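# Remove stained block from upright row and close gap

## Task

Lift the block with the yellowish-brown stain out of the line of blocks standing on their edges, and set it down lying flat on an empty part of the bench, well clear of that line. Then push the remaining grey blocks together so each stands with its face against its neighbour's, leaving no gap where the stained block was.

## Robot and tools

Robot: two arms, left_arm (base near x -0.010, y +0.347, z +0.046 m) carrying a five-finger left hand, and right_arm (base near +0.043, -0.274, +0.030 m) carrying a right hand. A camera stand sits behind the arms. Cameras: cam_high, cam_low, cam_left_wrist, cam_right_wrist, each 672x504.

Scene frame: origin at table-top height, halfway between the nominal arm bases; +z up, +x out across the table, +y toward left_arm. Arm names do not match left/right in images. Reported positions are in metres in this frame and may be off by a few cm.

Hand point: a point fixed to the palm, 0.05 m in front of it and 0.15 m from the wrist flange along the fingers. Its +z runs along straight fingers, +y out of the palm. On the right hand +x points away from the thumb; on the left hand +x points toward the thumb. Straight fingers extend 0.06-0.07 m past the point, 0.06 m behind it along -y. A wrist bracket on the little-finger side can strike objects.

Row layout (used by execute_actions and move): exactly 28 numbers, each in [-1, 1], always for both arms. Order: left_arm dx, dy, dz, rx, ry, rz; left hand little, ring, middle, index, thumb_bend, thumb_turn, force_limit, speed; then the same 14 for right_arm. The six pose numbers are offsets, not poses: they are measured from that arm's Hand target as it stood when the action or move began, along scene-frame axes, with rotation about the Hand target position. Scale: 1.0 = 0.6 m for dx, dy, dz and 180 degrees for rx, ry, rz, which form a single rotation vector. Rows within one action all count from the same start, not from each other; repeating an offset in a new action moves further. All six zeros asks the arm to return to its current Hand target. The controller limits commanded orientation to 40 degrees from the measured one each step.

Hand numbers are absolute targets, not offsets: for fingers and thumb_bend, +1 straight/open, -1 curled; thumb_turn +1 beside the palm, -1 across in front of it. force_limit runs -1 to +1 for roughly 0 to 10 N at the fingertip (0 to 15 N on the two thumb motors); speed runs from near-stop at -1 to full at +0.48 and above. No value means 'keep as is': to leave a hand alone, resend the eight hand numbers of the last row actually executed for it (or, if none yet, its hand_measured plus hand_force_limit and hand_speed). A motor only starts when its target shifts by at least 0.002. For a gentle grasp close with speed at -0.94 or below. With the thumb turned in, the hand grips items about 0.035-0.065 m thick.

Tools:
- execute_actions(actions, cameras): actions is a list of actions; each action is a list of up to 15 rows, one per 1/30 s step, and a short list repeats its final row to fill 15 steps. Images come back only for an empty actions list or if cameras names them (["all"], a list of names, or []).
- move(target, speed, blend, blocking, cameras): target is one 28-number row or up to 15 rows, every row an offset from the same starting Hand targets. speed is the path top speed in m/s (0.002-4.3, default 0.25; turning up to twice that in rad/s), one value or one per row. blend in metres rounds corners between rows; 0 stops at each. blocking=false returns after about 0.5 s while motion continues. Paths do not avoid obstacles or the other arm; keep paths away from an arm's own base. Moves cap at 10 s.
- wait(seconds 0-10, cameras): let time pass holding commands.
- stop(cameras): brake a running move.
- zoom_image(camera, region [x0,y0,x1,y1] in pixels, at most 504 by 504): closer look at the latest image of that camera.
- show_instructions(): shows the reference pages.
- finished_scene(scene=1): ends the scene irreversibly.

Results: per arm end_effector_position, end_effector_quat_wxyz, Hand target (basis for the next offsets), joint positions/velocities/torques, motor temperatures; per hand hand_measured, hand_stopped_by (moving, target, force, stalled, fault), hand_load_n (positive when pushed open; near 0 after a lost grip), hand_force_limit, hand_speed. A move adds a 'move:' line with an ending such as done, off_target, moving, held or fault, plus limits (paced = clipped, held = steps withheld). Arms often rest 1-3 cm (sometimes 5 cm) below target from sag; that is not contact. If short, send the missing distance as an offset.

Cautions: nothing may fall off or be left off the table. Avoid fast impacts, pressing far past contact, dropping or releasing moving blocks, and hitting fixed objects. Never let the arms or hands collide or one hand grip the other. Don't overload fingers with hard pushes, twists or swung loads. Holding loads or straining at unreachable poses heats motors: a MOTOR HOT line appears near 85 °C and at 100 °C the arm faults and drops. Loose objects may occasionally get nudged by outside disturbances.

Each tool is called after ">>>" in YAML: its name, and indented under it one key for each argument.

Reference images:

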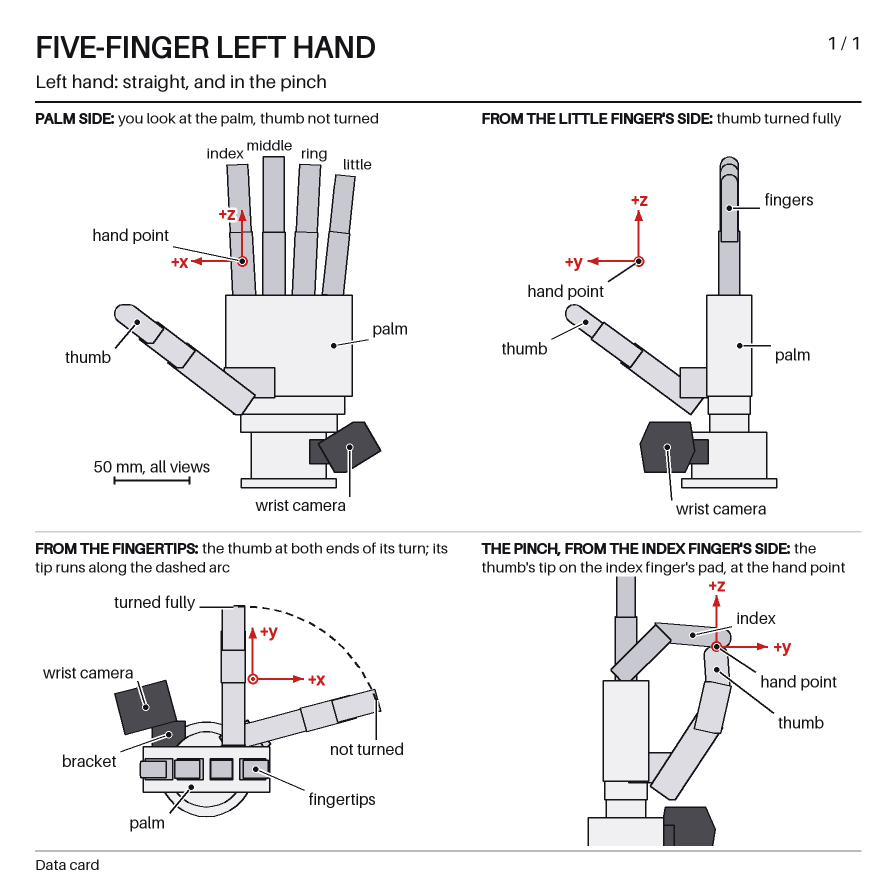

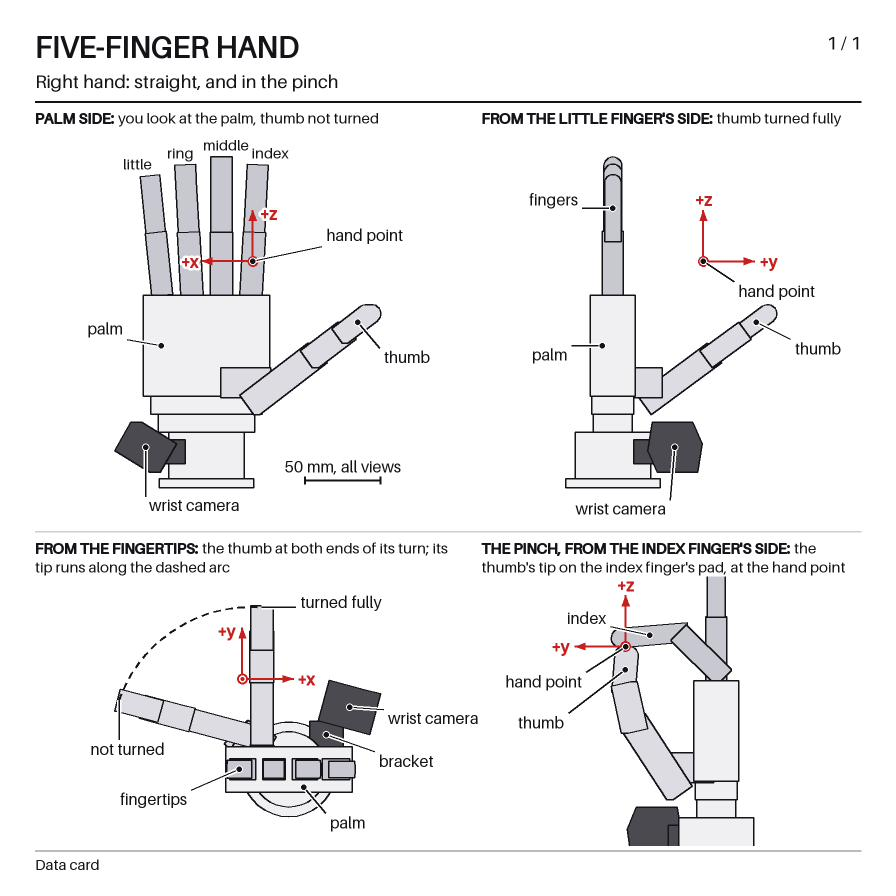

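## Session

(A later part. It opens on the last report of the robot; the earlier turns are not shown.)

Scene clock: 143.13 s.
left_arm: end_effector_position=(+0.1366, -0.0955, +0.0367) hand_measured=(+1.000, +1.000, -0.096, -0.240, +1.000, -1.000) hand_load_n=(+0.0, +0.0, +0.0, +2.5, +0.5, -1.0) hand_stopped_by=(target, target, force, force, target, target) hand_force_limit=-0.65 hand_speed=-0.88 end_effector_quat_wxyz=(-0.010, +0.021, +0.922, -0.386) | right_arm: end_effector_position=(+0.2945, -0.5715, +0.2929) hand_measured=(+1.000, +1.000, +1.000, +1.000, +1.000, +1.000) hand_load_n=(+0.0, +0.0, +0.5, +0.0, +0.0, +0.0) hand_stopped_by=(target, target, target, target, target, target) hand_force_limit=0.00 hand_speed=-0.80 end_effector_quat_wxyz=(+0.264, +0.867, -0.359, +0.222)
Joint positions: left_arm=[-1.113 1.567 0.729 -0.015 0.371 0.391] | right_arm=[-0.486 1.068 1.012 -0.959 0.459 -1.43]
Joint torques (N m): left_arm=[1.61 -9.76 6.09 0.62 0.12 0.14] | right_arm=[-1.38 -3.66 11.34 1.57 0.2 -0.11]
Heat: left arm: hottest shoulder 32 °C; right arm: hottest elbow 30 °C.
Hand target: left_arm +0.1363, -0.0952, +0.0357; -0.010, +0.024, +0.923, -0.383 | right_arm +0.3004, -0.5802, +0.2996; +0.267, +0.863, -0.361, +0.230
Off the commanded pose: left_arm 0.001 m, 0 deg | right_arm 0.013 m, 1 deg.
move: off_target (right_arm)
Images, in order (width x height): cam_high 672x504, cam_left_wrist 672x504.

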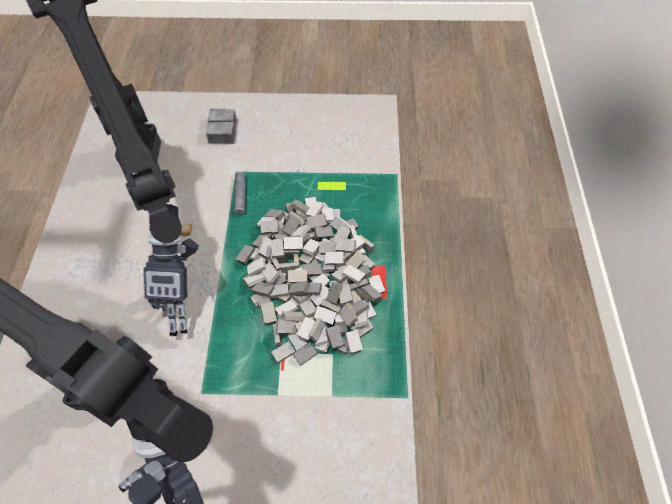

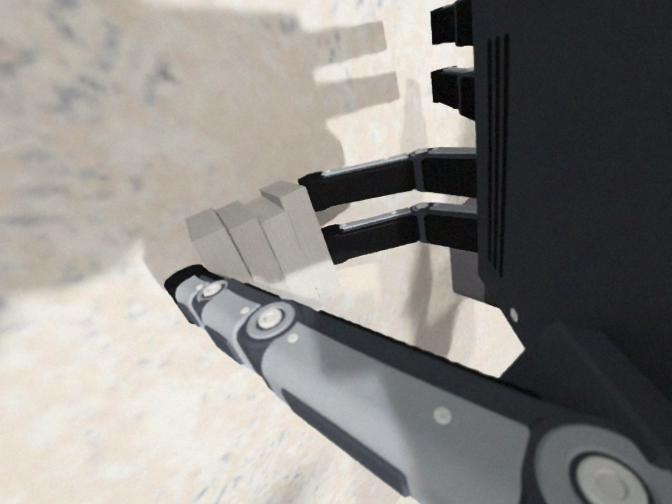

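>>> move:
  target: [0,0,0,0,0,0,1,1,0.6,0.6,1,-1,-0.65,-0.7,0,0,0,0,0,0,1,1,1,1,1,1,0,-0.8]
  speed: 0.05
  cameras: ["cam_left_wrist"]

>>> zoom_image:
  camera: "cam_left_wrist"
  region: [170, 160, 350, 310]

Scene clock: 146.60 s.
left_arm: end_effector_position=(+0.1366, -0.0954, +0.0367) hand_measured=(+1.000, +1.000, +0.600, +0.600, +1.000, -1.000) hand_load_n=(+0.0, +0.0, +0.0, +0.0, +0.0, +0.0) hand_stopped_by=(target, target, target, target, target, target) hand_force_limit=-0.65 hand_speed=-0.70 end_effector_quat_wxyz=(-0.010, +0.021, +0.922, -0.386) | right_arm: end_effector_position=(+0.2945, -0.5715, +0.2929) hand_measured=(+1.000, +1.000, +1.000, +1.000, +1.000, +1.000) hand_load_n=(+0.0, +0.0, +0.0, +0.0, +0.0, +0.0) hand_stopped_by=(target, target, target, target, target, target) hand_force_limit=0.00 hand_speed=-0.80 end_effector_quat_wxyz=(+0.264, +0.867, -0.359, +0.222)
Joint positions: left_arm=[-1.113 1.567 0.729 -0.016 0.371 0.391] | right_arm=[-0.486 1.068 1.012 -0.959 0.459 -1.43]
Joint torques (N m): left_arm=[1.85 -9.23 6.19 0.64 0.12 0.15] | right_arm=[-2.02 -4.19 11.32 1.63 0.23 -0.1]
Heat: left arm: hottest shoulder 32 °C; right arm: hottest elbow 30 °C.
Hand target: left_arm +0.1363, -0.0952, +0.0357; -0.010, +0.024, +0.923, -0.383 | right_arm +0.3004, -0.5802, +0.2996; +0.267, +0.863, -0.361, +0.230
Off the commanded pose: left_arm 0.001 m, 0 deg | right_arm 0.013 m, 1 deg.
move: off_target (right_arm)
Images, in order (width x height): cam_left_wrist 672x504.

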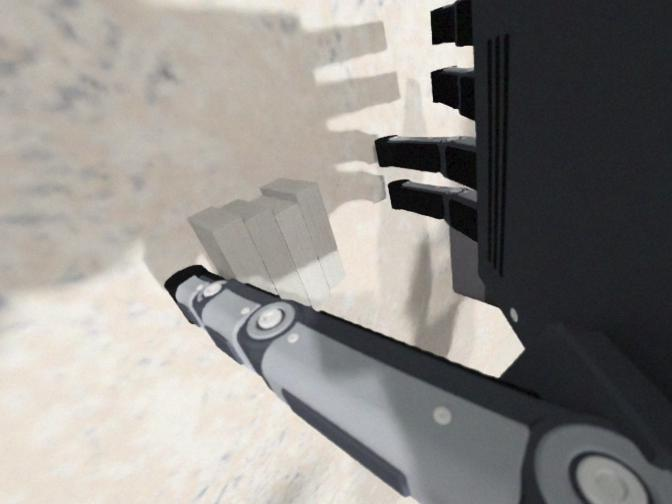

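Scaled by 2.800 from the camera's 672x504 image, which has a finer 960x720 frame.

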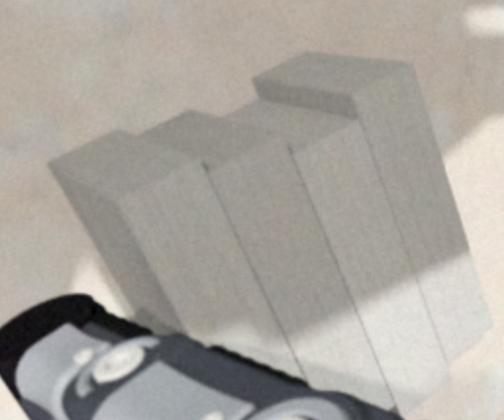

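>>> move:
  target: [0,0.01,0.15,0,0,0,1,1,0.6,0.6,1,-1,-0.65,-0.7,0,0,0,0,0,0,1,1,1,1,1,1,0,-0.8]
  speed: 0.08
  cameras: ["cam_left_wrist", "cam_high"]

>>> zoom_image:
  camera: "cam_left_wrist"
  region: [140, 120, 300, 260]

Scene clock: 148.77 s.
left_arm: end_effector_position=(+0.1246, -0.0729, +0.1022) hand_measured=(+1.000, +1.000, +0.600, +0.600, +1.000, -1.000) hand_load_n=(+0.0, +0.0, +0.5, -0.5, +0.0, +0.0) hand_stopped_by=(target, target, target, target, target, target) hand_force_limit=-0.65 hand_speed=-0.70 end_effector_quat_wxyz=(-0.023, +0.016, +0.932, -0.362) | right_arm: end_effector_position=(+0.2945, -0.5715, +0.2929) hand_measured=(+1.000, +1.000, +1.000, +1.000, +1.000, +1.000) hand_load_n=(+0.0, +0.0, +0.0, +0.0, +0.0, +0.0) hand_stopped_by=(target, target, target, target, target, target) hand_force_limit=0.00 hand_speed=-0.80 end_effector_quat_wxyz=(+0.264, +0.867, -0.359, +0.222)
Joint positions: left_arm=[-1.113 1.385 0.778 -0.304 0.372 0.391] | right_arm=[-0.486 1.068 1.012 -0.959 0.459 -1.43]
Joint torques (N m): left_arm=[2.67 -9.41 10.45 0.65 0.29 0.21] | right_arm=[-1.85 -4.25 11.51 1.66 0.19 -0.07]
Heat: left arm: hottest shoulder 32 °C; right arm: hottest elbow 30 °C.
Hand target: left_arm +0.1363, -0.0892, +0.1258; -0.010, +0.024, +0.923, -0.383 | right_arm +0.3004, -0.5802, +0.2996; +0.267, +0.863, -0.361, +0.230
Off the commanded pose: left_arm 0.031 m, 3 deg | right_arm 0.013 m, 1 deg.
move: off_target (left_arm, right_arm)
Images, in order (width x height): cam_high 672x504, cam_left_wrist 672x504.

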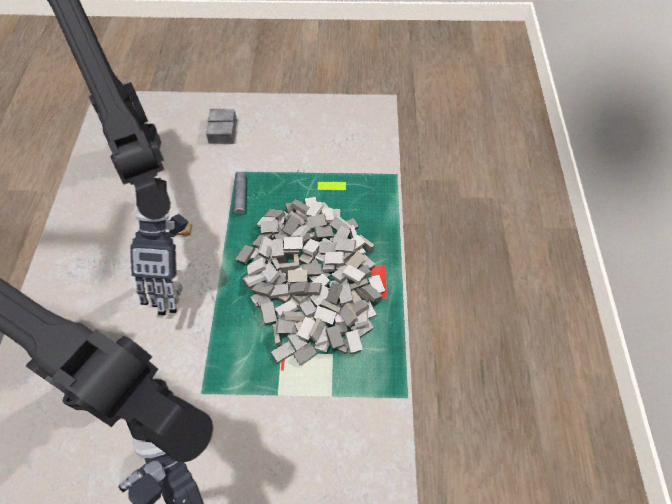

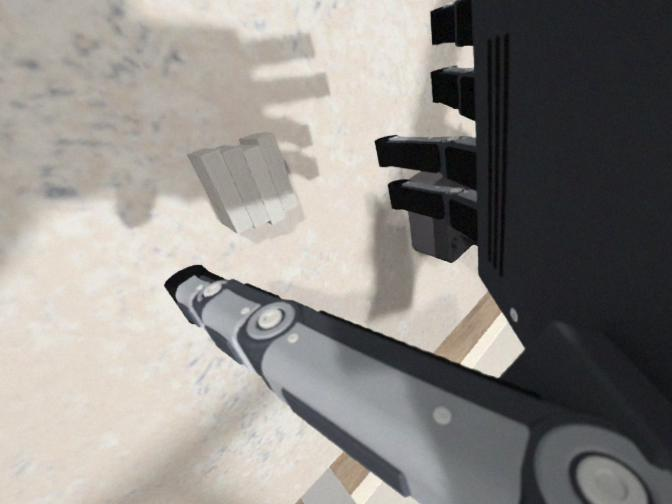

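Scaled by 3.150 from the camera's 672x504 image, which has a finer 960x720 frame.

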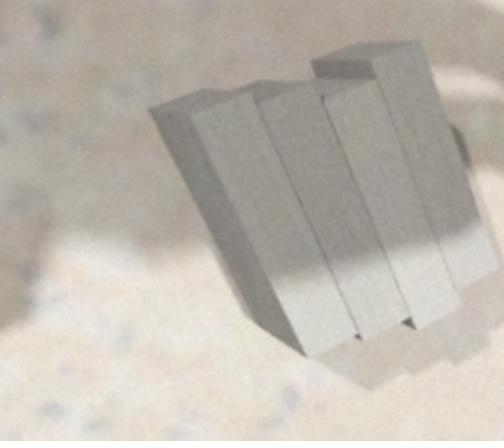

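>>> move:
  target: [0.048,-0.018,0.0,0,0,0.5611,1,1,0.35,0.35,1,-1,-0.65,-0.7,0,0,0,0,0,0,1,1,1,1,1,1,0,-0.8]
  speed: 0.35
  cameras: ["cam_left_wrist", "cam_high"]

>>> zoom_image:
  camera: "cam_left_wrist"
  region: [140, 120, 340, 280]

>>> zoom_image:
  camera: "cam_high"
  region: [110, 210, 220, 320]

Scene clock: 153.93 s.
left_arm: end_effector_position=(+0.1651, -0.0816, +0.1196) hand_measured=(+1.000, +1.000, +0.350, +0.350, +1.000, -1.000) hand_load_n=(+0.0, +0.0, +0.0, +0.0, +0.0, +0.0) hand_stopped_by=(target, target, target, target, target, target) hand_force_limit=-0.65 hand_speed=-0.70 end_effector_quat_wxyz=(-0.294, +0.695, -0.610, +0.243) | right_arm: end_effector_position=(+0.2945, -0.5715, +0.2929) hand_measured=(+1.000, +1.000, +1.000, +1.000, +1.000, +1.000) hand_load_n=(+0.0, +0.0, +0.0, +0.0, +0.0, +0.0) hand_stopped_by=(target, target, target, target, target, target) hand_force_limit=0.00 hand_speed=-0.80 end_effector_quat_wxyz=(+0.264, +0.867, -0.359, +0.222)
Joint positions: left_arm=[-1.41 1.556 1.059 -1.046 -0.783 -1.501] | right_arm=[-0.486 1.068 1.012 -0.959 0.459 -1.43]
Joint torques (N m): left_arm=[2.02 -8.47 9.89 -0.31 -0.66 -0.01] | right_arm=[-1.32 -4.13 11.41 1.44 0.18 -0.07]
Heat: left arm: hottest shoulder 32 °C; right arm: hottest elbow 30 °C.
Hand target: left_arm +0.1650, -0.1000, +0.1258; -0.289, +0.697, -0.606, +0.251 | right_arm +0.3004, -0.5802, +0.2996; +0.267, +0.863, -0.361, +0.230
Off the commanded pose: left_arm 0.019 m, 1 deg | right_arm 0.013 m, 1 deg.
move: off_target (left_arm, right_arm)
Images, in order (width x height): cam_high 672x504, cam_left_wrist 672x504.

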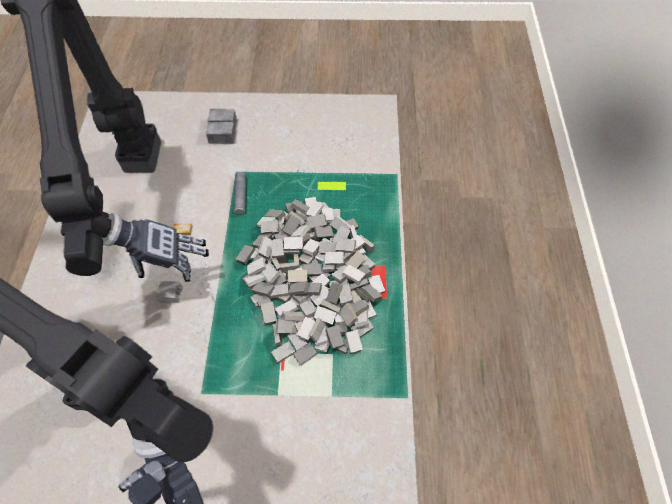

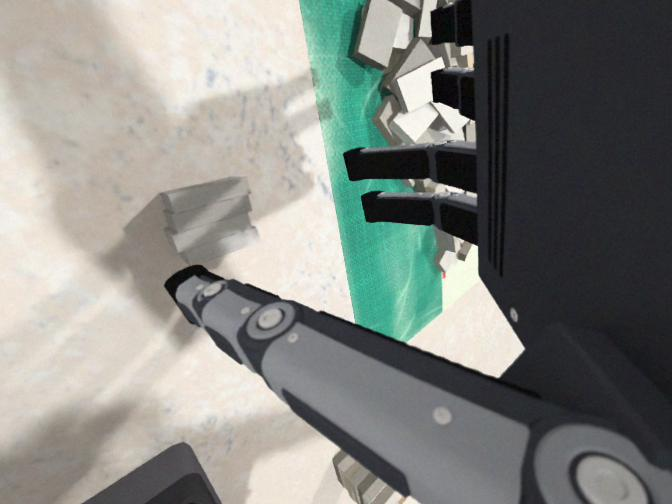

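Scaled by 2.520 from the camera's 672x504 image, which has a finer 960x720 frame.

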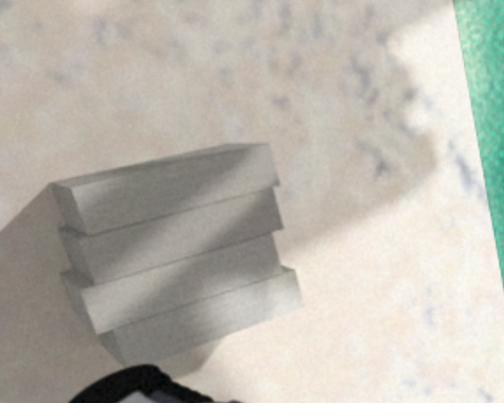

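Scaled by 4.582 from the camera's 672x504 image, which has a finer 960x720 frame.

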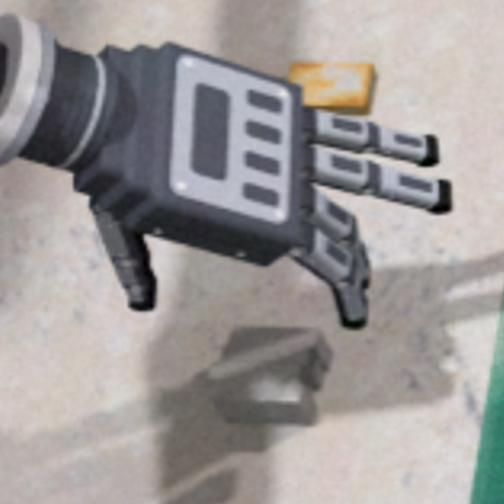

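>>> zoom_image:
  camera: "cam_high"
  region: [150, 275, 190, 307]

Scaled by 12.600 from the camera's 672x504 image, which has a finer 960x720 frame.

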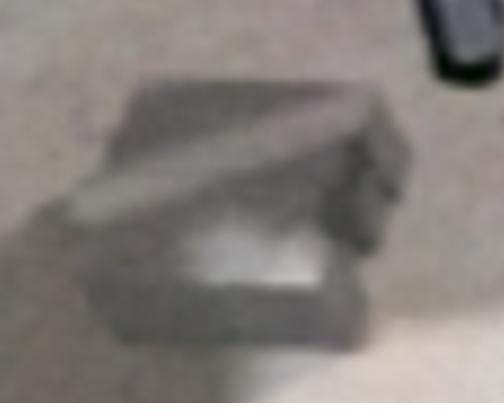

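>>> move:
  target: [-0.0067,0.01,-0.123,0,0,0,1,1,0.4,0.4,1,-1,-0.65,-0.7,0,0,0,0,0,0,1,1,1,1,1,1,0,-0.8]
  speed: 0.12
  cameras: ["cam_left_wrist", "cam_high"]

>>> zoom_image:
  camera: "cam_left_wrist"
  region: [140, 130, 390, 320]

>>> zoom_image:
  camera: "cam_high"
  region: [130, 255, 210, 320]

Scene clock: 156.57 s.
left_arm: end_effector_position=(+0.1642, -0.0920, +0.0600) hand_measured=(+1.000, +1.000, +0.400, +0.400, +1.000, -1.000) hand_load_n=(+0.0, +0.0, +0.0, +0.0, +0.0, +0.0) hand_stopped_by=(target, target, target, target, target, target) hand_force_limit=-0.65 hand_speed=-0.70 end_effector_quat_wxyz=(-0.288, +0.697, -0.606, +0.251) | right_arm: end_effector_position=(+0.2945, -0.5715, +0.2929) hand_measured=(+1.000, +1.000, +1.000, +1.000, +1.000, +1.000) hand_load_n=(+0.0, +0.0, +0.0, +0.0, +0.0, +0.0) hand_stopped_by=(target, target, target, target, target, target) hand_force_limit=0.00 hand_speed=-0.80 end_effector_quat_wxyz=(+0.264, +0.867, -0.359, +0.222)
Joint positions: left_arm=[-1.417 1.659 1 -0.869 -0.783 -1.512] | right_arm=[-0.486 1.068 1.012 -0.959 0.459 -1.43]
Joint torques (N m): left_arm=[1.38 -9.76 5.78 0.49 -0.68 -0.05] | right_arm=[-1.9 -3.84 11.38 1.54 0.23 -0.09]
Heat: left arm: hottest shoulder 32 °C; right arm: hottest elbow 30 °C.
Hand target: left_arm +0.1609, -0.0939, +0.0518; -0.289, +0.697, -0.606, +0.251 | right_arm +0.3004, -0.5802, +0.2996; +0.267, +0.863, -0.361, +0.230
Off the commanded pose: left_arm 0.009 m, 0 deg | right_arm 0.013 m, 1 deg.
move: off_target (right_arm)
Images, in order (width x height): cam_high 672x504, cam_left_wrist 672x504.

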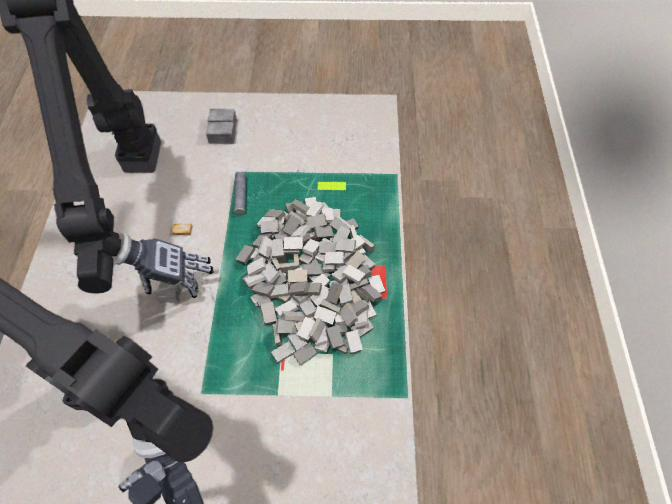

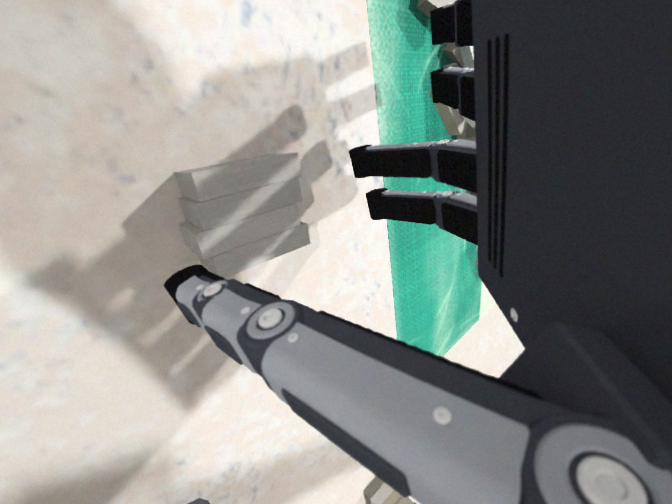

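Scaled by 2.016 from the camera's 672x504 image, which has a finer 960x720 frame.

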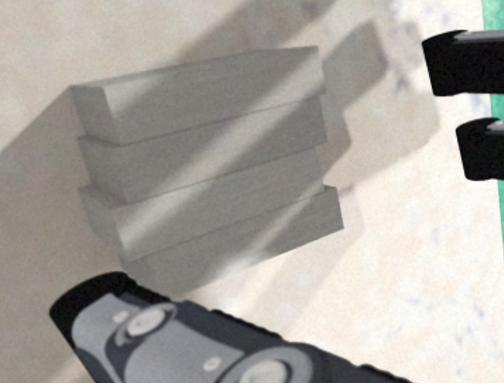

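Scaled by 6.300 from the camera's 672x504 image, which has a finer 960x720 frame.

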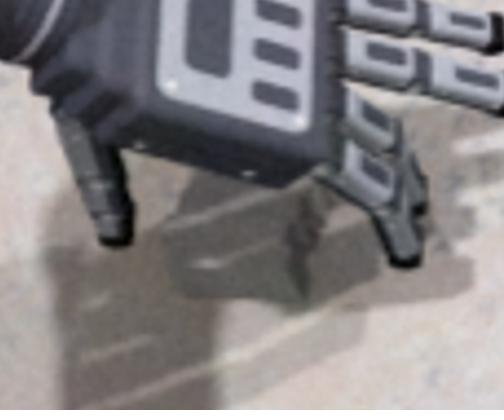

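>>> move:
  target: [0,-0.006,-0.036,0,0,0,1,1,0.4,0.4,1,-1,-0.65,-0.7,0,0,0,0,0,0,1,1,1,1,1,1,0,-0.8]
  speed: 0.08
  cameras: ["cam_left_wrist", "cam_high"]

>>> zoom_image:
  camera: "cam_left_wrist"
  region: [140, 130, 390, 320]

>>> zoom_image:
  camera: "cam_high"
  region: [130, 255, 210, 320]

Scene clock: 157.97 s.
left_arm: end_effector_position=(+0.1647, -0.0970, +0.0403) hand_measured=(+1.000, +1.000, +0.400, +0.400, +1.000, -1.000) hand_load_n=(+0.0, +0.0, +0.0, +0.0, +0.0, +0.0) hand_stopped_by=(target, target, target, target, target, target) hand_force_limit=-0.65 hand_speed=-0.70 end_effector_quat_wxyz=(-0.287, +0.698, -0.605, +0.253) | right_arm: end_effector_position=(+0.2945, -0.5715, +0.2929) hand_measured=(+1.000, +1.000, +1.000, +1.000, +1.000, +1.000) hand_load_n=(+0.0, +0.0, +0.0, +0.0, +0.0, +0.0) hand_stopped_by=(target, target, target, target, target, target) hand_force_limit=0.00 hand_speed=-0.80 end_effector_quat_wxyz=(+0.264, +0.867, -0.359, +0.222)
Joint positions: left_arm=[-1.418 1.703 0.993 -0.815 -0.784 -1.514] | right_arm=[-0.486 1.068 1.012 -0.959 0.459 -1.43]
Joint torques (N m): left_arm=[1.44 -10.29 5.44 0.43 -0.68 -0.07] | right_arm=[-1.55 -4.31 11.49 1.48 0.23 -0.08]
Heat: left arm: hottest shoulder 32 °C; right arm: hottest elbow 30 °C.
Hand target: left_arm +0.1611, -0.0976, +0.0304; -0.289, +0.698, -0.606, +0.251 | right_arm +0.3004, -0.5802, +0.2996; +0.267, +0.863, -0.361, +0.230
Off the commanded pose: left_arm 0.011 m, 0 deg | right_arm 0.013 m, 1 deg.
move: off_target (left_arm, right_arm)
Images, in order (width x height): cam_high 672x504, cam_left_wrist 672x504.

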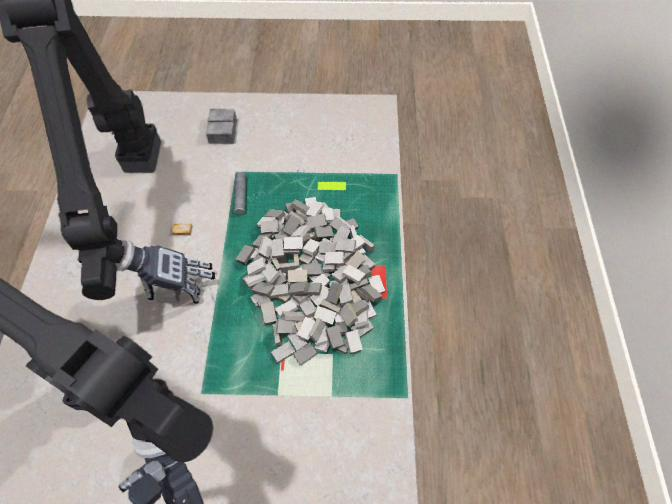

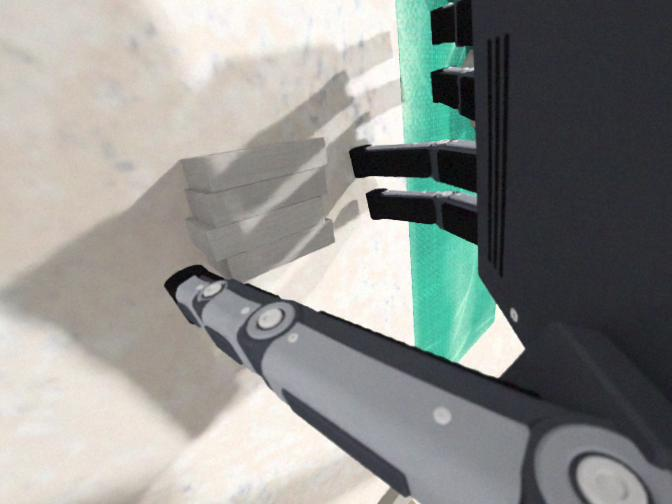

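Scaled by 2.016 from the camera's 672x504 image, which has a finer 960x720 frame.

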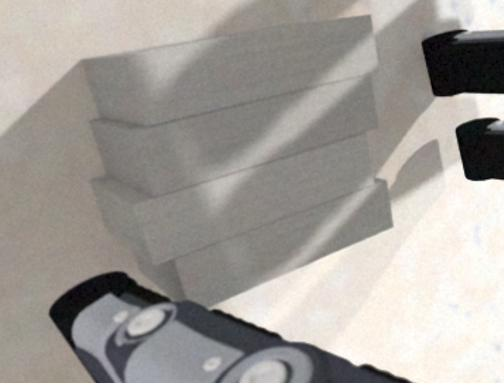

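Scaled by 6.300 from the camera's 672x504 image, which has a finer 960x720 frame.

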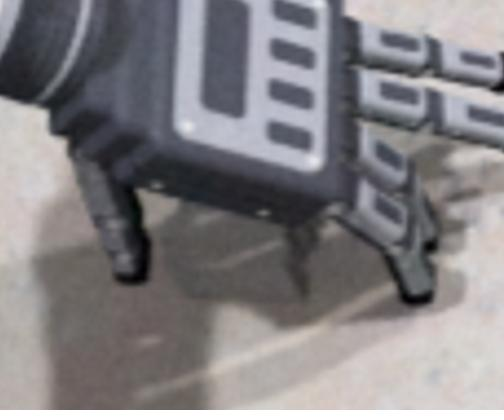

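>>> move:
  target: [0.003,0.0085,0.017,0.008,0,0,1,1,0.4,0.4,1,-1,-0.65,-0.7,0,0,0,0,0,0,1,1,1,1,1,1,0,-0.8]
  speed: 0.05
  cameras: ["cam_left_wrist"]

>>> zoom_image:
  camera: "cam_left_wrist"
  region: [140, 130, 390, 320]

Scene clock: 159.63 s.
left_arm: end_effector_position=(+0.1640, -0.0892, +0.0396) hand_measured=(+1.000, +1.000, +0.400, +0.400, +1.000, -1.000) hand_load_n=(+0.0, +0.0, +0.0, +0.0, +0.0, +0.0) hand_stopped_by=(target, target, target, target, target, target) hand_force_limit=-0.65 hand_speed=-0.70 end_effector_quat_wxyz=(-0.297, +0.694, -0.609, +0.243) | right_arm: end_effector_position=(+0.2945, -0.5715, +0.2929) hand_measured=(+1.000, +1.000, +1.000, +1.000, +1.000, +1.000) hand_load_n=(+0.0, +0.0, +0.0, +0.0, +0.0, +0.0) hand_stopped_by=(target, target, target, target, target, target) hand_force_limit=0.00 hand_speed=-0.80 end_effector_quat_wxyz=(+0.264, +0.867, -0.359, +0.222)
Joint positions: left_arm=[-1.418 1.703 0.993 -0.846 -0.788 -1.514] | right_arm=[-0.486 1.068 1.012 -0.959 0.459 -1.43]
Joint torques (N m): left_arm=[1.49 -10.4 6.42 -0.13 -0.67 0.01] | right_arm=[-2.2 -4.01 11.33 1.61 0.2 -0.1]
Heat: left arm: hottest shoulder 32 °C; right arm: hottest elbow 30 °C.
Hand target: left_arm +0.1629, -0.0925, +0.0405; -0.298, +0.694, -0.609, +0.244 | right_arm +0.3004, -0.5802, +0.2996; +0.267, +0.863, -0.361, +0.230
Off the commanded pose: left_arm 0.004 m, 0 deg | right_arm 0.013 m, 1 deg.
move: off_target (right_arm)
Images, in order (width x height): cam_left_wrist 672x504.

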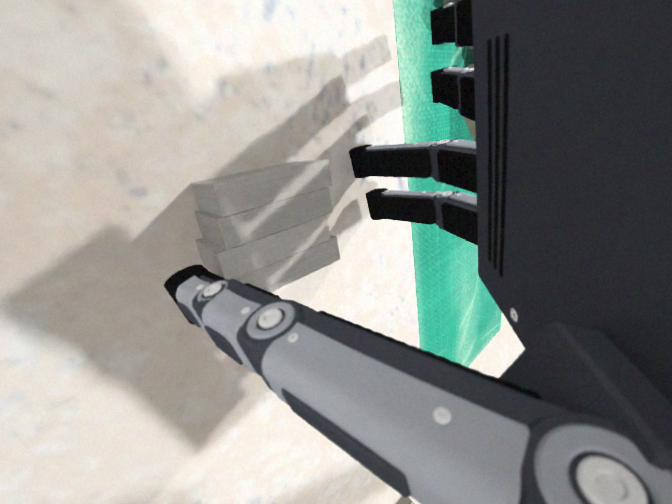

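Scaled by 2.016 from the camera's 672x504 image, which has a finer 960x720 frame.

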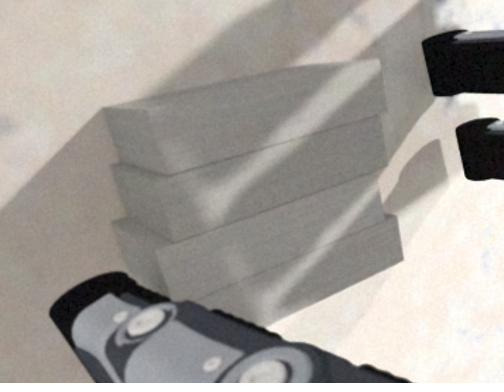

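>>> move:
  target: [0.0018,0.0055,-0.0015,0,0,0,1,1,0.4,-0.1,1,-1,-0.65,-0.8,0,0,0,0,0,0,1,1,1,1,1,1,0,-0.8]
  speed: 0.05
  cameras: ["cam_left_wrist"]

>>> zoom_image:
  camera: "cam_left_wrist"
  region: [140, 130, 390, 320]

Scene clock: 162.07 s.
left_arm: end_effector_position=(+0.1640, -0.0892, +0.0397) hand_measured=(+1.000, +1.000, +0.400, -0.100, +1.000, -1.000) hand_load_n=(+0.0, +0.0, +0.0, +0.0, +0.0, +0.5) hand_stopped_by=(target, target, target, target, target, target) hand_force_limit=-0.65 hand_speed=-0.80 end_effector_quat_wxyz=(-0.297, +0.694, -0.609, +0.243) | right_arm: end_effector_position=(+0.2945, -0.5715, +0.2929) hand_measured=(+1.000, +1.000, +1.000, +1.000, +1.000, +1.000) hand_load_n=(+0.0, +0.0, +0.0, +0.0, +0.0, +0.0) hand_stopped_by=(target, target, target, target, target, target) hand_force_limit=0.00 hand_speed=-0.80 end_effector_quat_wxyz=(+0.264, +0.867, -0.359, +0.222)
Joint positions: left_arm=[-1.418 1.703 0.993 -0.846 -0.788 -1.514] | right_arm=[-0.486 1.068 1.012 -0.959 0.459 -1.43]
Joint torques (N m): left_arm=[2.43 -11.52 5.67 0.08 -0.64 0.1] | right_arm=[-2.37 -4.66 11.37 1.76 0.23 -0.08]
Heat: left arm: hottest shoulder 32 °C; right arm: hottest elbow 30 °C.
Hand target: left_arm +0.1640, -0.0892, +0.0397; -0.298, +0.694, -0.609, +0.244 | right_arm +0.3004, -0.5802, +0.2996; +0.267, +0.863, -0.361, +0.230
Off the commanded pose: left_arm 0.000 m, 0 deg | right_arm 0.013 m, 1 deg.
move: off_target (right_arm)
Images, in order (width x height): cam_left_wrist 672x504.

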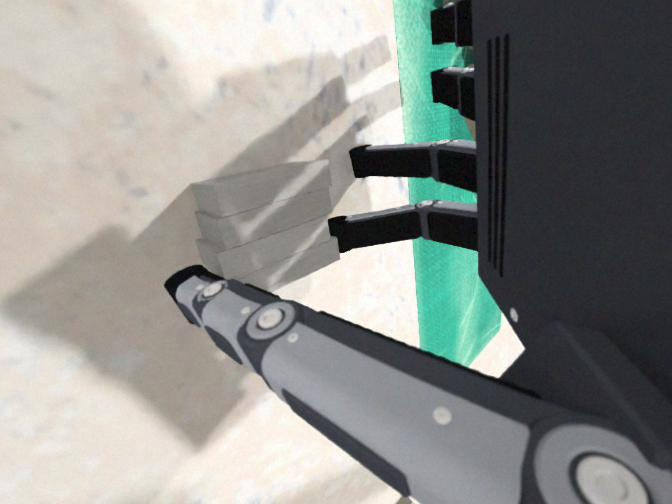

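Scaled by 2.016 from the camera's 672x504 image, which has a finer 960x720 frame.

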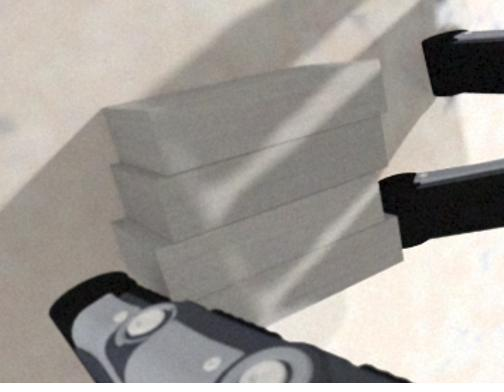

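>>> move:
  target: [0,-0.006,0,-0.007,0,0,1,1,0.4,0.1,1,-1,-0.65,-0.8,0,0,0,0,0,0,1,1,1,1,1,1,0,-0.8]
  speed: 0.05
  cameras: ["cam_left_wrist"]

>>> zoom_image:
  camera: "cam_left_wrist"
  region: [140, 130, 390, 320]

Scene clock: 163.53 s.
left_arm: end_effector_position=(+0.1647, -0.0928, +0.0401) hand_measured=(+1.000, +1.000, +0.400, +0.100, +1.000, -1.000) hand_load_n=(+0.0, +0.0, +0.0, +0.0, +0.0, +0.0) hand_stopped_by=(target, target, target, target, target, target) hand_force_limit=-0.65 hand_speed=-0.80 end_effector_quat_wxyz=(-0.293, +0.695, -0.607, +0.248) | right_arm: end_effector_position=(+0.2945, -0.5715, +0.2929) hand_measured=(+1.000, +1.000, +1.000, +1.000, +1.000, +1.000) hand_load_n=(+0.0, +0.0, +0.0, +0.0, +0.0, +0.0) hand_stopped_by=(target, target, target, target, target, target) hand_force_limit=0.00 hand_speed=-0.80 end_effector_quat_wxyz=(+0.264, +0.867, -0.359, +0.222)
Joint positions: left_arm=[-1.418 1.703 0.993 -0.832 -0.788 -1.514] | right_arm=[-0.486 1.068 1.012 -0.959 0.459 -1.43]
Joint torques (N m): left_arm=[2.2 -12.1 5.3 0.47 -0.53 0.08] | right_arm=[-1.85 -4.37 11.43 1.48 0.22 -0.07]
Heat: left arm: hottest shoulder 32 °C; right arm: hottest elbow 30 °C.
Hand target: left_arm +0.1640, -0.0928, +0.0397; -0.290, +0.697, -0.606, +0.250 | right_arm +0.3004, -0.5802, +0.2996; +0.267, +0.863, -0.361, +0.230
Off the commanded pose: left_arm 0.001 m, 1 deg | right_arm 0.013 m, 1 deg.
move: off_target (right_arm)
Images, in order (width x height): cam_left_wrist 672x504.

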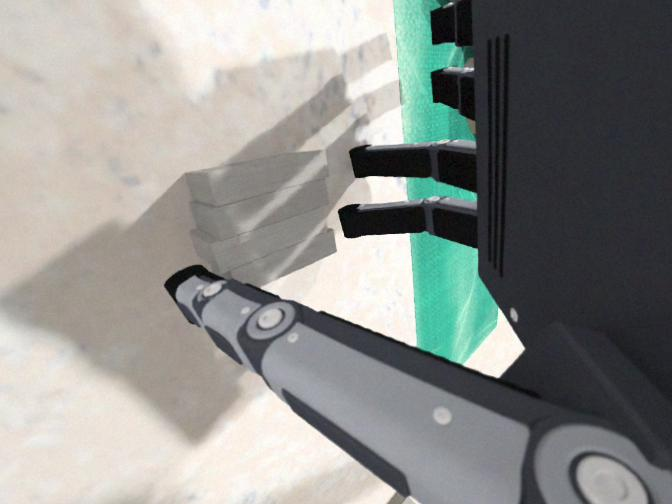

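Scaled by 2.016 from the camera's 672x504 image, which has a finer 960x720 frame.

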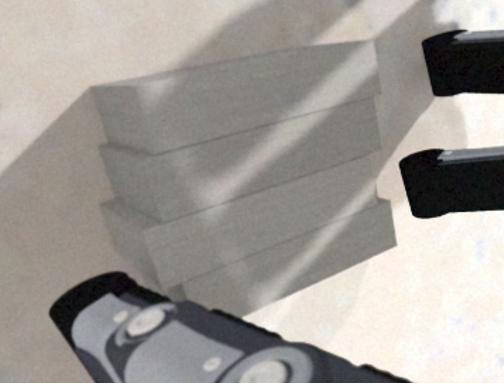

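>>> move:
  target: [0.0012,0,0.0007,0,0,0,1,1,0.4,-0.14,1,-1,-0.65,-0.85,0,0,0,0,0,0,1,1,1,1,1,1,0,-0.8]
  speed: 0.05
  cameras: ["cam_left_wrist"]

>>> zoom_image:
  camera: "cam_left_wrist"
  region: [140, 130, 390, 320]

Scene clock: 164.63 s.
left_arm: end_effector_position=(+0.1646, -0.0929, +0.0401) hand_measured=(+1.000, +1.000, +0.400, -0.140, +1.000, -1.000) hand_load_n=(+0.0, +0.0, +0.0, +0.5, +0.0, +0.0) hand_stopped_by=(target, target, target, target, target, target) hand_force_limit=-0.65 hand_speed=-0.85 end_effector_quat_wxyz=(-0.293, +0.696, -0.607, +0.248) | right_arm: end_effector_position=(+0.2945, -0.5715, +0.2929) hand_measured=(+1.000, +1.000, +1.000, +1.000, +1.000, +1.000) hand_load_n=(+0.0, +0.0, +0.0, +0.0, +0.0, +0.0) hand_stopped_by=(target, target, target, target, target, target) hand_force_limit=0.00 hand_speed=-0.80 end_effector_quat_wxyz=(+0.264, +0.867, -0.359, +0.222)
Joint positions: left_arm=[-1.418 1.703 0.993 -0.831 -0.788 -1.514] | right_arm=[-0.486 1.068 1.012 -0.959 0.459 -1.43]
Joint torques (N m): left_arm=[2.08 -11.81 5.45 0.55 -0.52 0.08] | right_arm=[-1.32 -4.37 11.49 1.31 0.21 -0.1]
Heat: left arm: hottest shoulder 32 °C; right arm: hottest elbow 30 °C.
Hand target: left_arm +0.1647, -0.0929, +0.0401; -0.290, +0.697, -0.606, +0.250 | right_arm +0.3004, -0.5802, +0.2996; +0.267, +0.863, -0.361, +0.230
Off the commanded pose: left_arm 0.000 m, 0 deg | right_arm 0.013 m, 1 deg.
move: off_target (right_arm)
Images, in order (width x height): cam_left_wrist 672x504.

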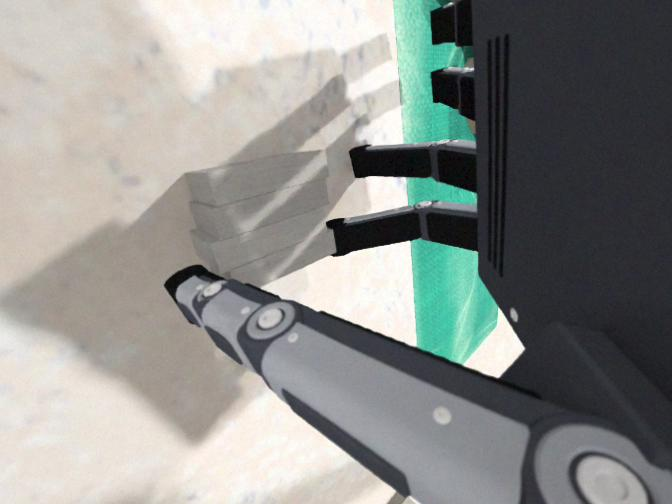

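Scaled by 2.016 from the camera's 672x504 image, which has a finer 960x720 frame.

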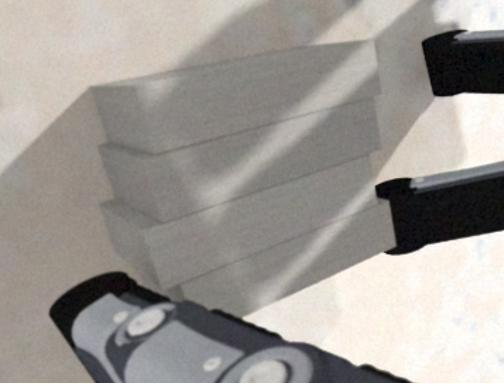

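>>> move:
  target: [0,0,0,0,0,0,1,1,0.4,-0.185,1,-1,-0.65,-0.88,0,0,0,0,0,0,1,1,1,1,1,1,0,-0.8]
  speed: 0.05
  cameras: ["cam_left_wrist"]

>>> zoom_image:
  camera: "cam_left_wrist"
  region: [140, 130, 390, 320]

Scene clock: 165.47 s.
left_arm: end_effector_position=(+0.1646, -0.0929, +0.0401) hand_measured=(+1.000, +1.000, +0.400, -0.184, +1.000, -1.000) hand_load_n=(+0.0, +0.0, +0.0, +0.0, +0.0, +0.0) hand_stopped_by=(target, target, target, target, target, target) hand_force_limit=-0.65 hand_speed=-0.88 end_effector_quat_wxyz=(-0.293, +0.696, -0.607, +0.248) | right_arm: end_effector_position=(+0.2945, -0.5715, +0.2929) hand_measured=(+1.000, +1.000, +1.000, +1.000, +1.000, +1.000) hand_load_n=(+0.0, +0.0, +0.0, +0.0, +0.0, +0.0) hand_stopped_by=(target, target, target, target, target, target) hand_force_limit=0.00 hand_speed=-0.80 end_effector_quat_wxyz=(+0.264, +0.867, -0.359, +0.222)
Joint positions: left_arm=[-1.418 1.703 0.993 -0.831 -0.788 -1.514] | right_arm=[-0.486 1.068 1.012 -0.959 0.459 -1.43]
Joint torques (N m): left_arm=[2.02 -11.81 5.18 0.36 -0.57 0.08] | right_arm=[-1.9 -3.78 11.44 1.5 0.19 -0.08]
Heat: left arm: hottest shoulder 32 °C; right arm: hottest elbow 30 °C.
Hand target: left_arm +0.1647, -0.0929, +0.0401; -0.290, +0.697, -0.606, +0.250 | right_arm +0.3004, -0.5802, +0.2996; +0.267, +0.863, -0.361, +0.230
Off the commanded pose: left_arm 0.000 m, 0 deg | right_arm 0.013 m, 1 deg.
move: off_target (right_arm)
Images, in order (width x height): cam_left_wrist 672x504.

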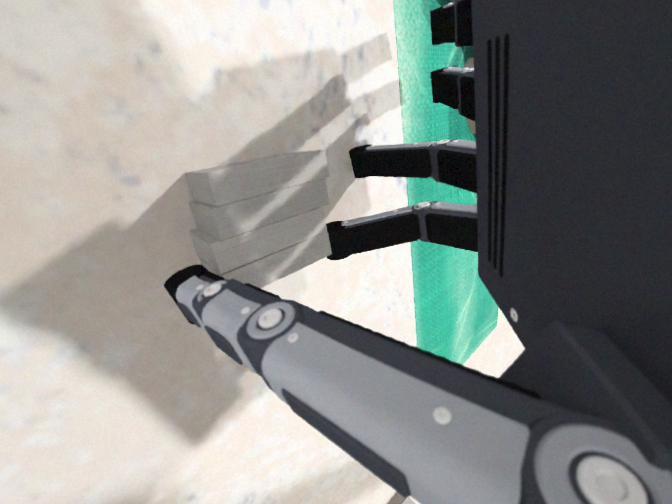

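Scaled by 2.016 from the camera's 672x504 image, which has a finer 960x720 frame.

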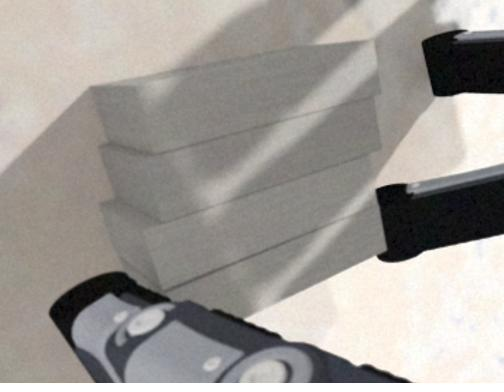

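>>> zoom_image:
  camera: "cam_left_wrist"
  region: [185, 180, 345, 290]

Scaled by 3.150 from the camera's 672x504 image, which has a finer 960x720 frame.

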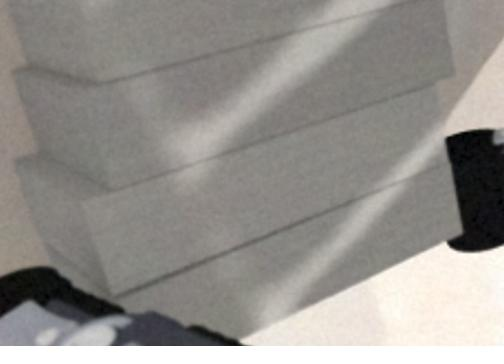

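>>> move:
  target:
    - [0,0,0,0,0,0,1,1,0.4,0.4,1,-1,-0.65,-0.7,0,0,0,0,0,0,1,1,1,1,1,1,0,-0.8]
    - [0.0,0.01,0.2,0,0,0,1,1,0.4,0.4,1,-1,-0.65,-0.7,0,0,0,0,0,0,1,1,1,1,1,1,0,-0.8]
    - [0.1,0.45,0.3,0,0,0,1,1,0.4,0.4,1,-1,-0.65,-0.7,0,0,0,0,0,0,1,1,1,1,1,1,0,-0.8]
  speed: [0.05, 0.12, 0.25]
  blend: [0, 0.03, 0]
  cameras: ["cam_left_wrist", "cam_high", "cam_low"]

>>> zoom_image:
  camera: "cam_high"
  region: [150, 275, 190, 307]

>>> zoom_image:
  camera: "cam_high"
  region: [130, 200, 230, 310]

Scene clock: 172.17 s.
left_arm: end_effector_position=(+0.2229, +0.1755, +0.2182) hand_measured=(+1.000, +1.000, +0.400, +0.400, +1.000, -1.000) hand_load_n=(+0.0, +0.0, +0.0, +0.0, +0.0, +0.0) hand_stopped_by=(target, target, target, target, target, target) hand_force_limit=-0.65 hand_speed=-0.70 end_effector_quat_wxyz=(-0.290, +0.698, -0.608, +0.244) | right_arm: end_effector_position=(+0.2945, -0.5715, +0.2929) hand_measured=(+1.000, +1.000, +1.000, +1.000, +1.000, +1.000) hand_load_n=(+0.0, +0.0, +0.0, +0.0, +0.0, +0.0) hand_stopped_by=(target, target, target, target, target, target) hand_force_limit=0.00 hand_speed=-0.80 end_effector_quat_wxyz=(+0.264, +0.867, -0.359, +0.222)
Joint positions: left_arm=[-0.875 0.751 0.699 -1.032 -0.632 -0.824] | right_arm=[-0.486 1.068 1.012 -0.959 0.459 -1.43]
Joint torques (N m): left_arm=[2.73 -1.85 7.69 1.01 -0.38 0.19] | right_arm=[-1.61 -4.66 11.26 1.47 0.23 -0.11]
Heat: left arm: hottest shoulder 32 °C; right arm: hottest elbow 30 °C.
Hand target: left_arm +0.2246, +0.1772, +0.2201; -0.290, +0.697, -0.606, +0.250 | right_arm +0.3004, -0.5802, +0.2996; +0.267, +0.863, -0.361, +0.230
Off the commanded pose: left_arm 0.003 m, 1 deg | right_arm 0.013 m, 1 deg.
move: off_target (right_arm)
Images, in order (width x height): cam_high 672x504, cam_low 672x504, cam_left_wrist 672x504.

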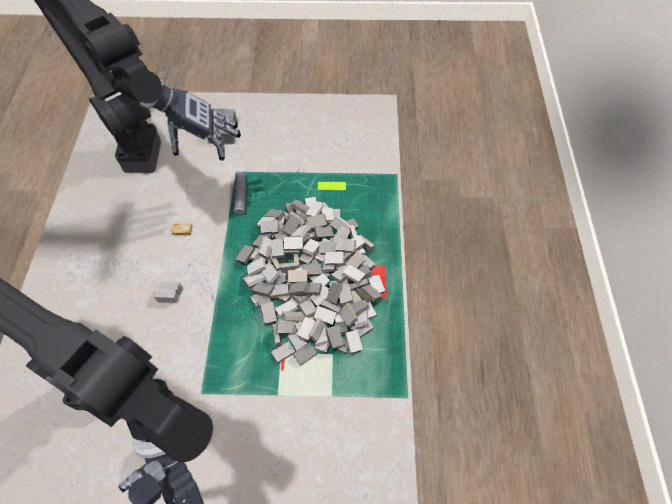

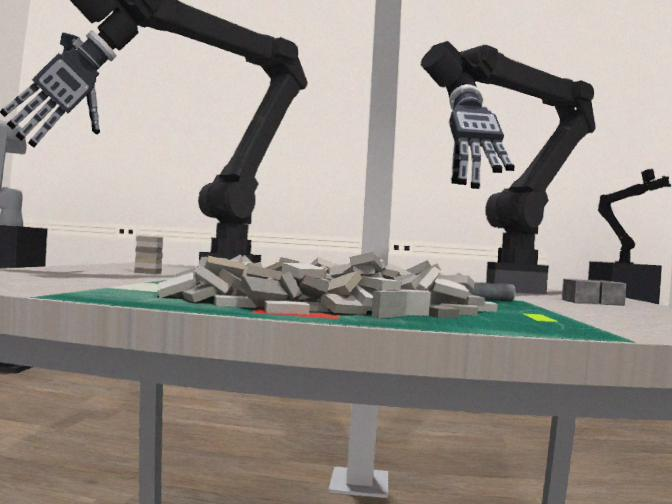

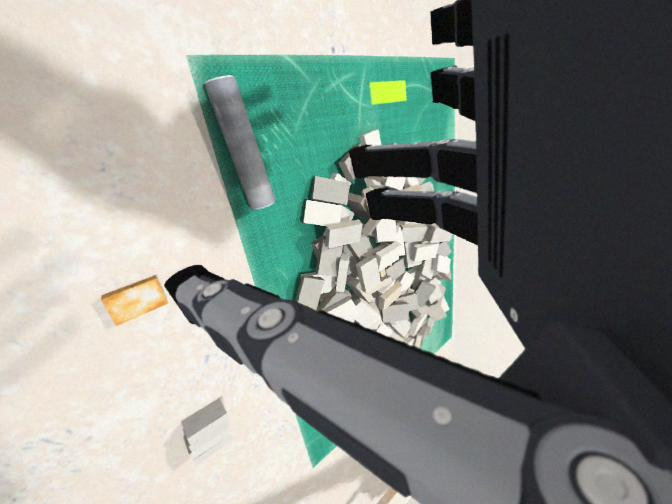

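Scaled by 12.600 from the camera's 672x504 image, which has a finer 960x720 frame.

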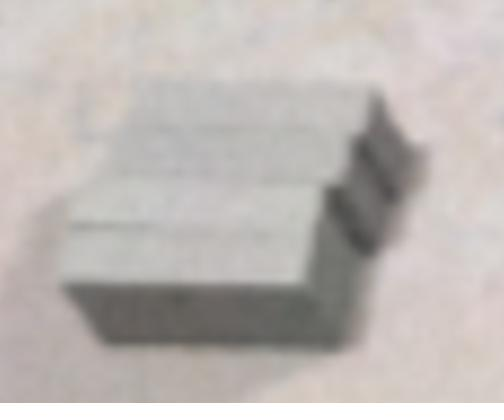

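Scaled by 4.582 from the camera's 672x504 image, which has a finer 960x720 frame.

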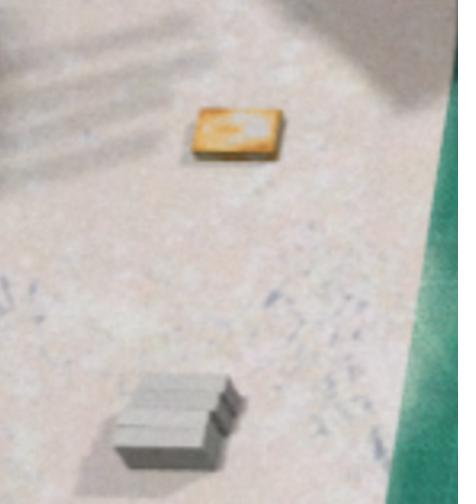

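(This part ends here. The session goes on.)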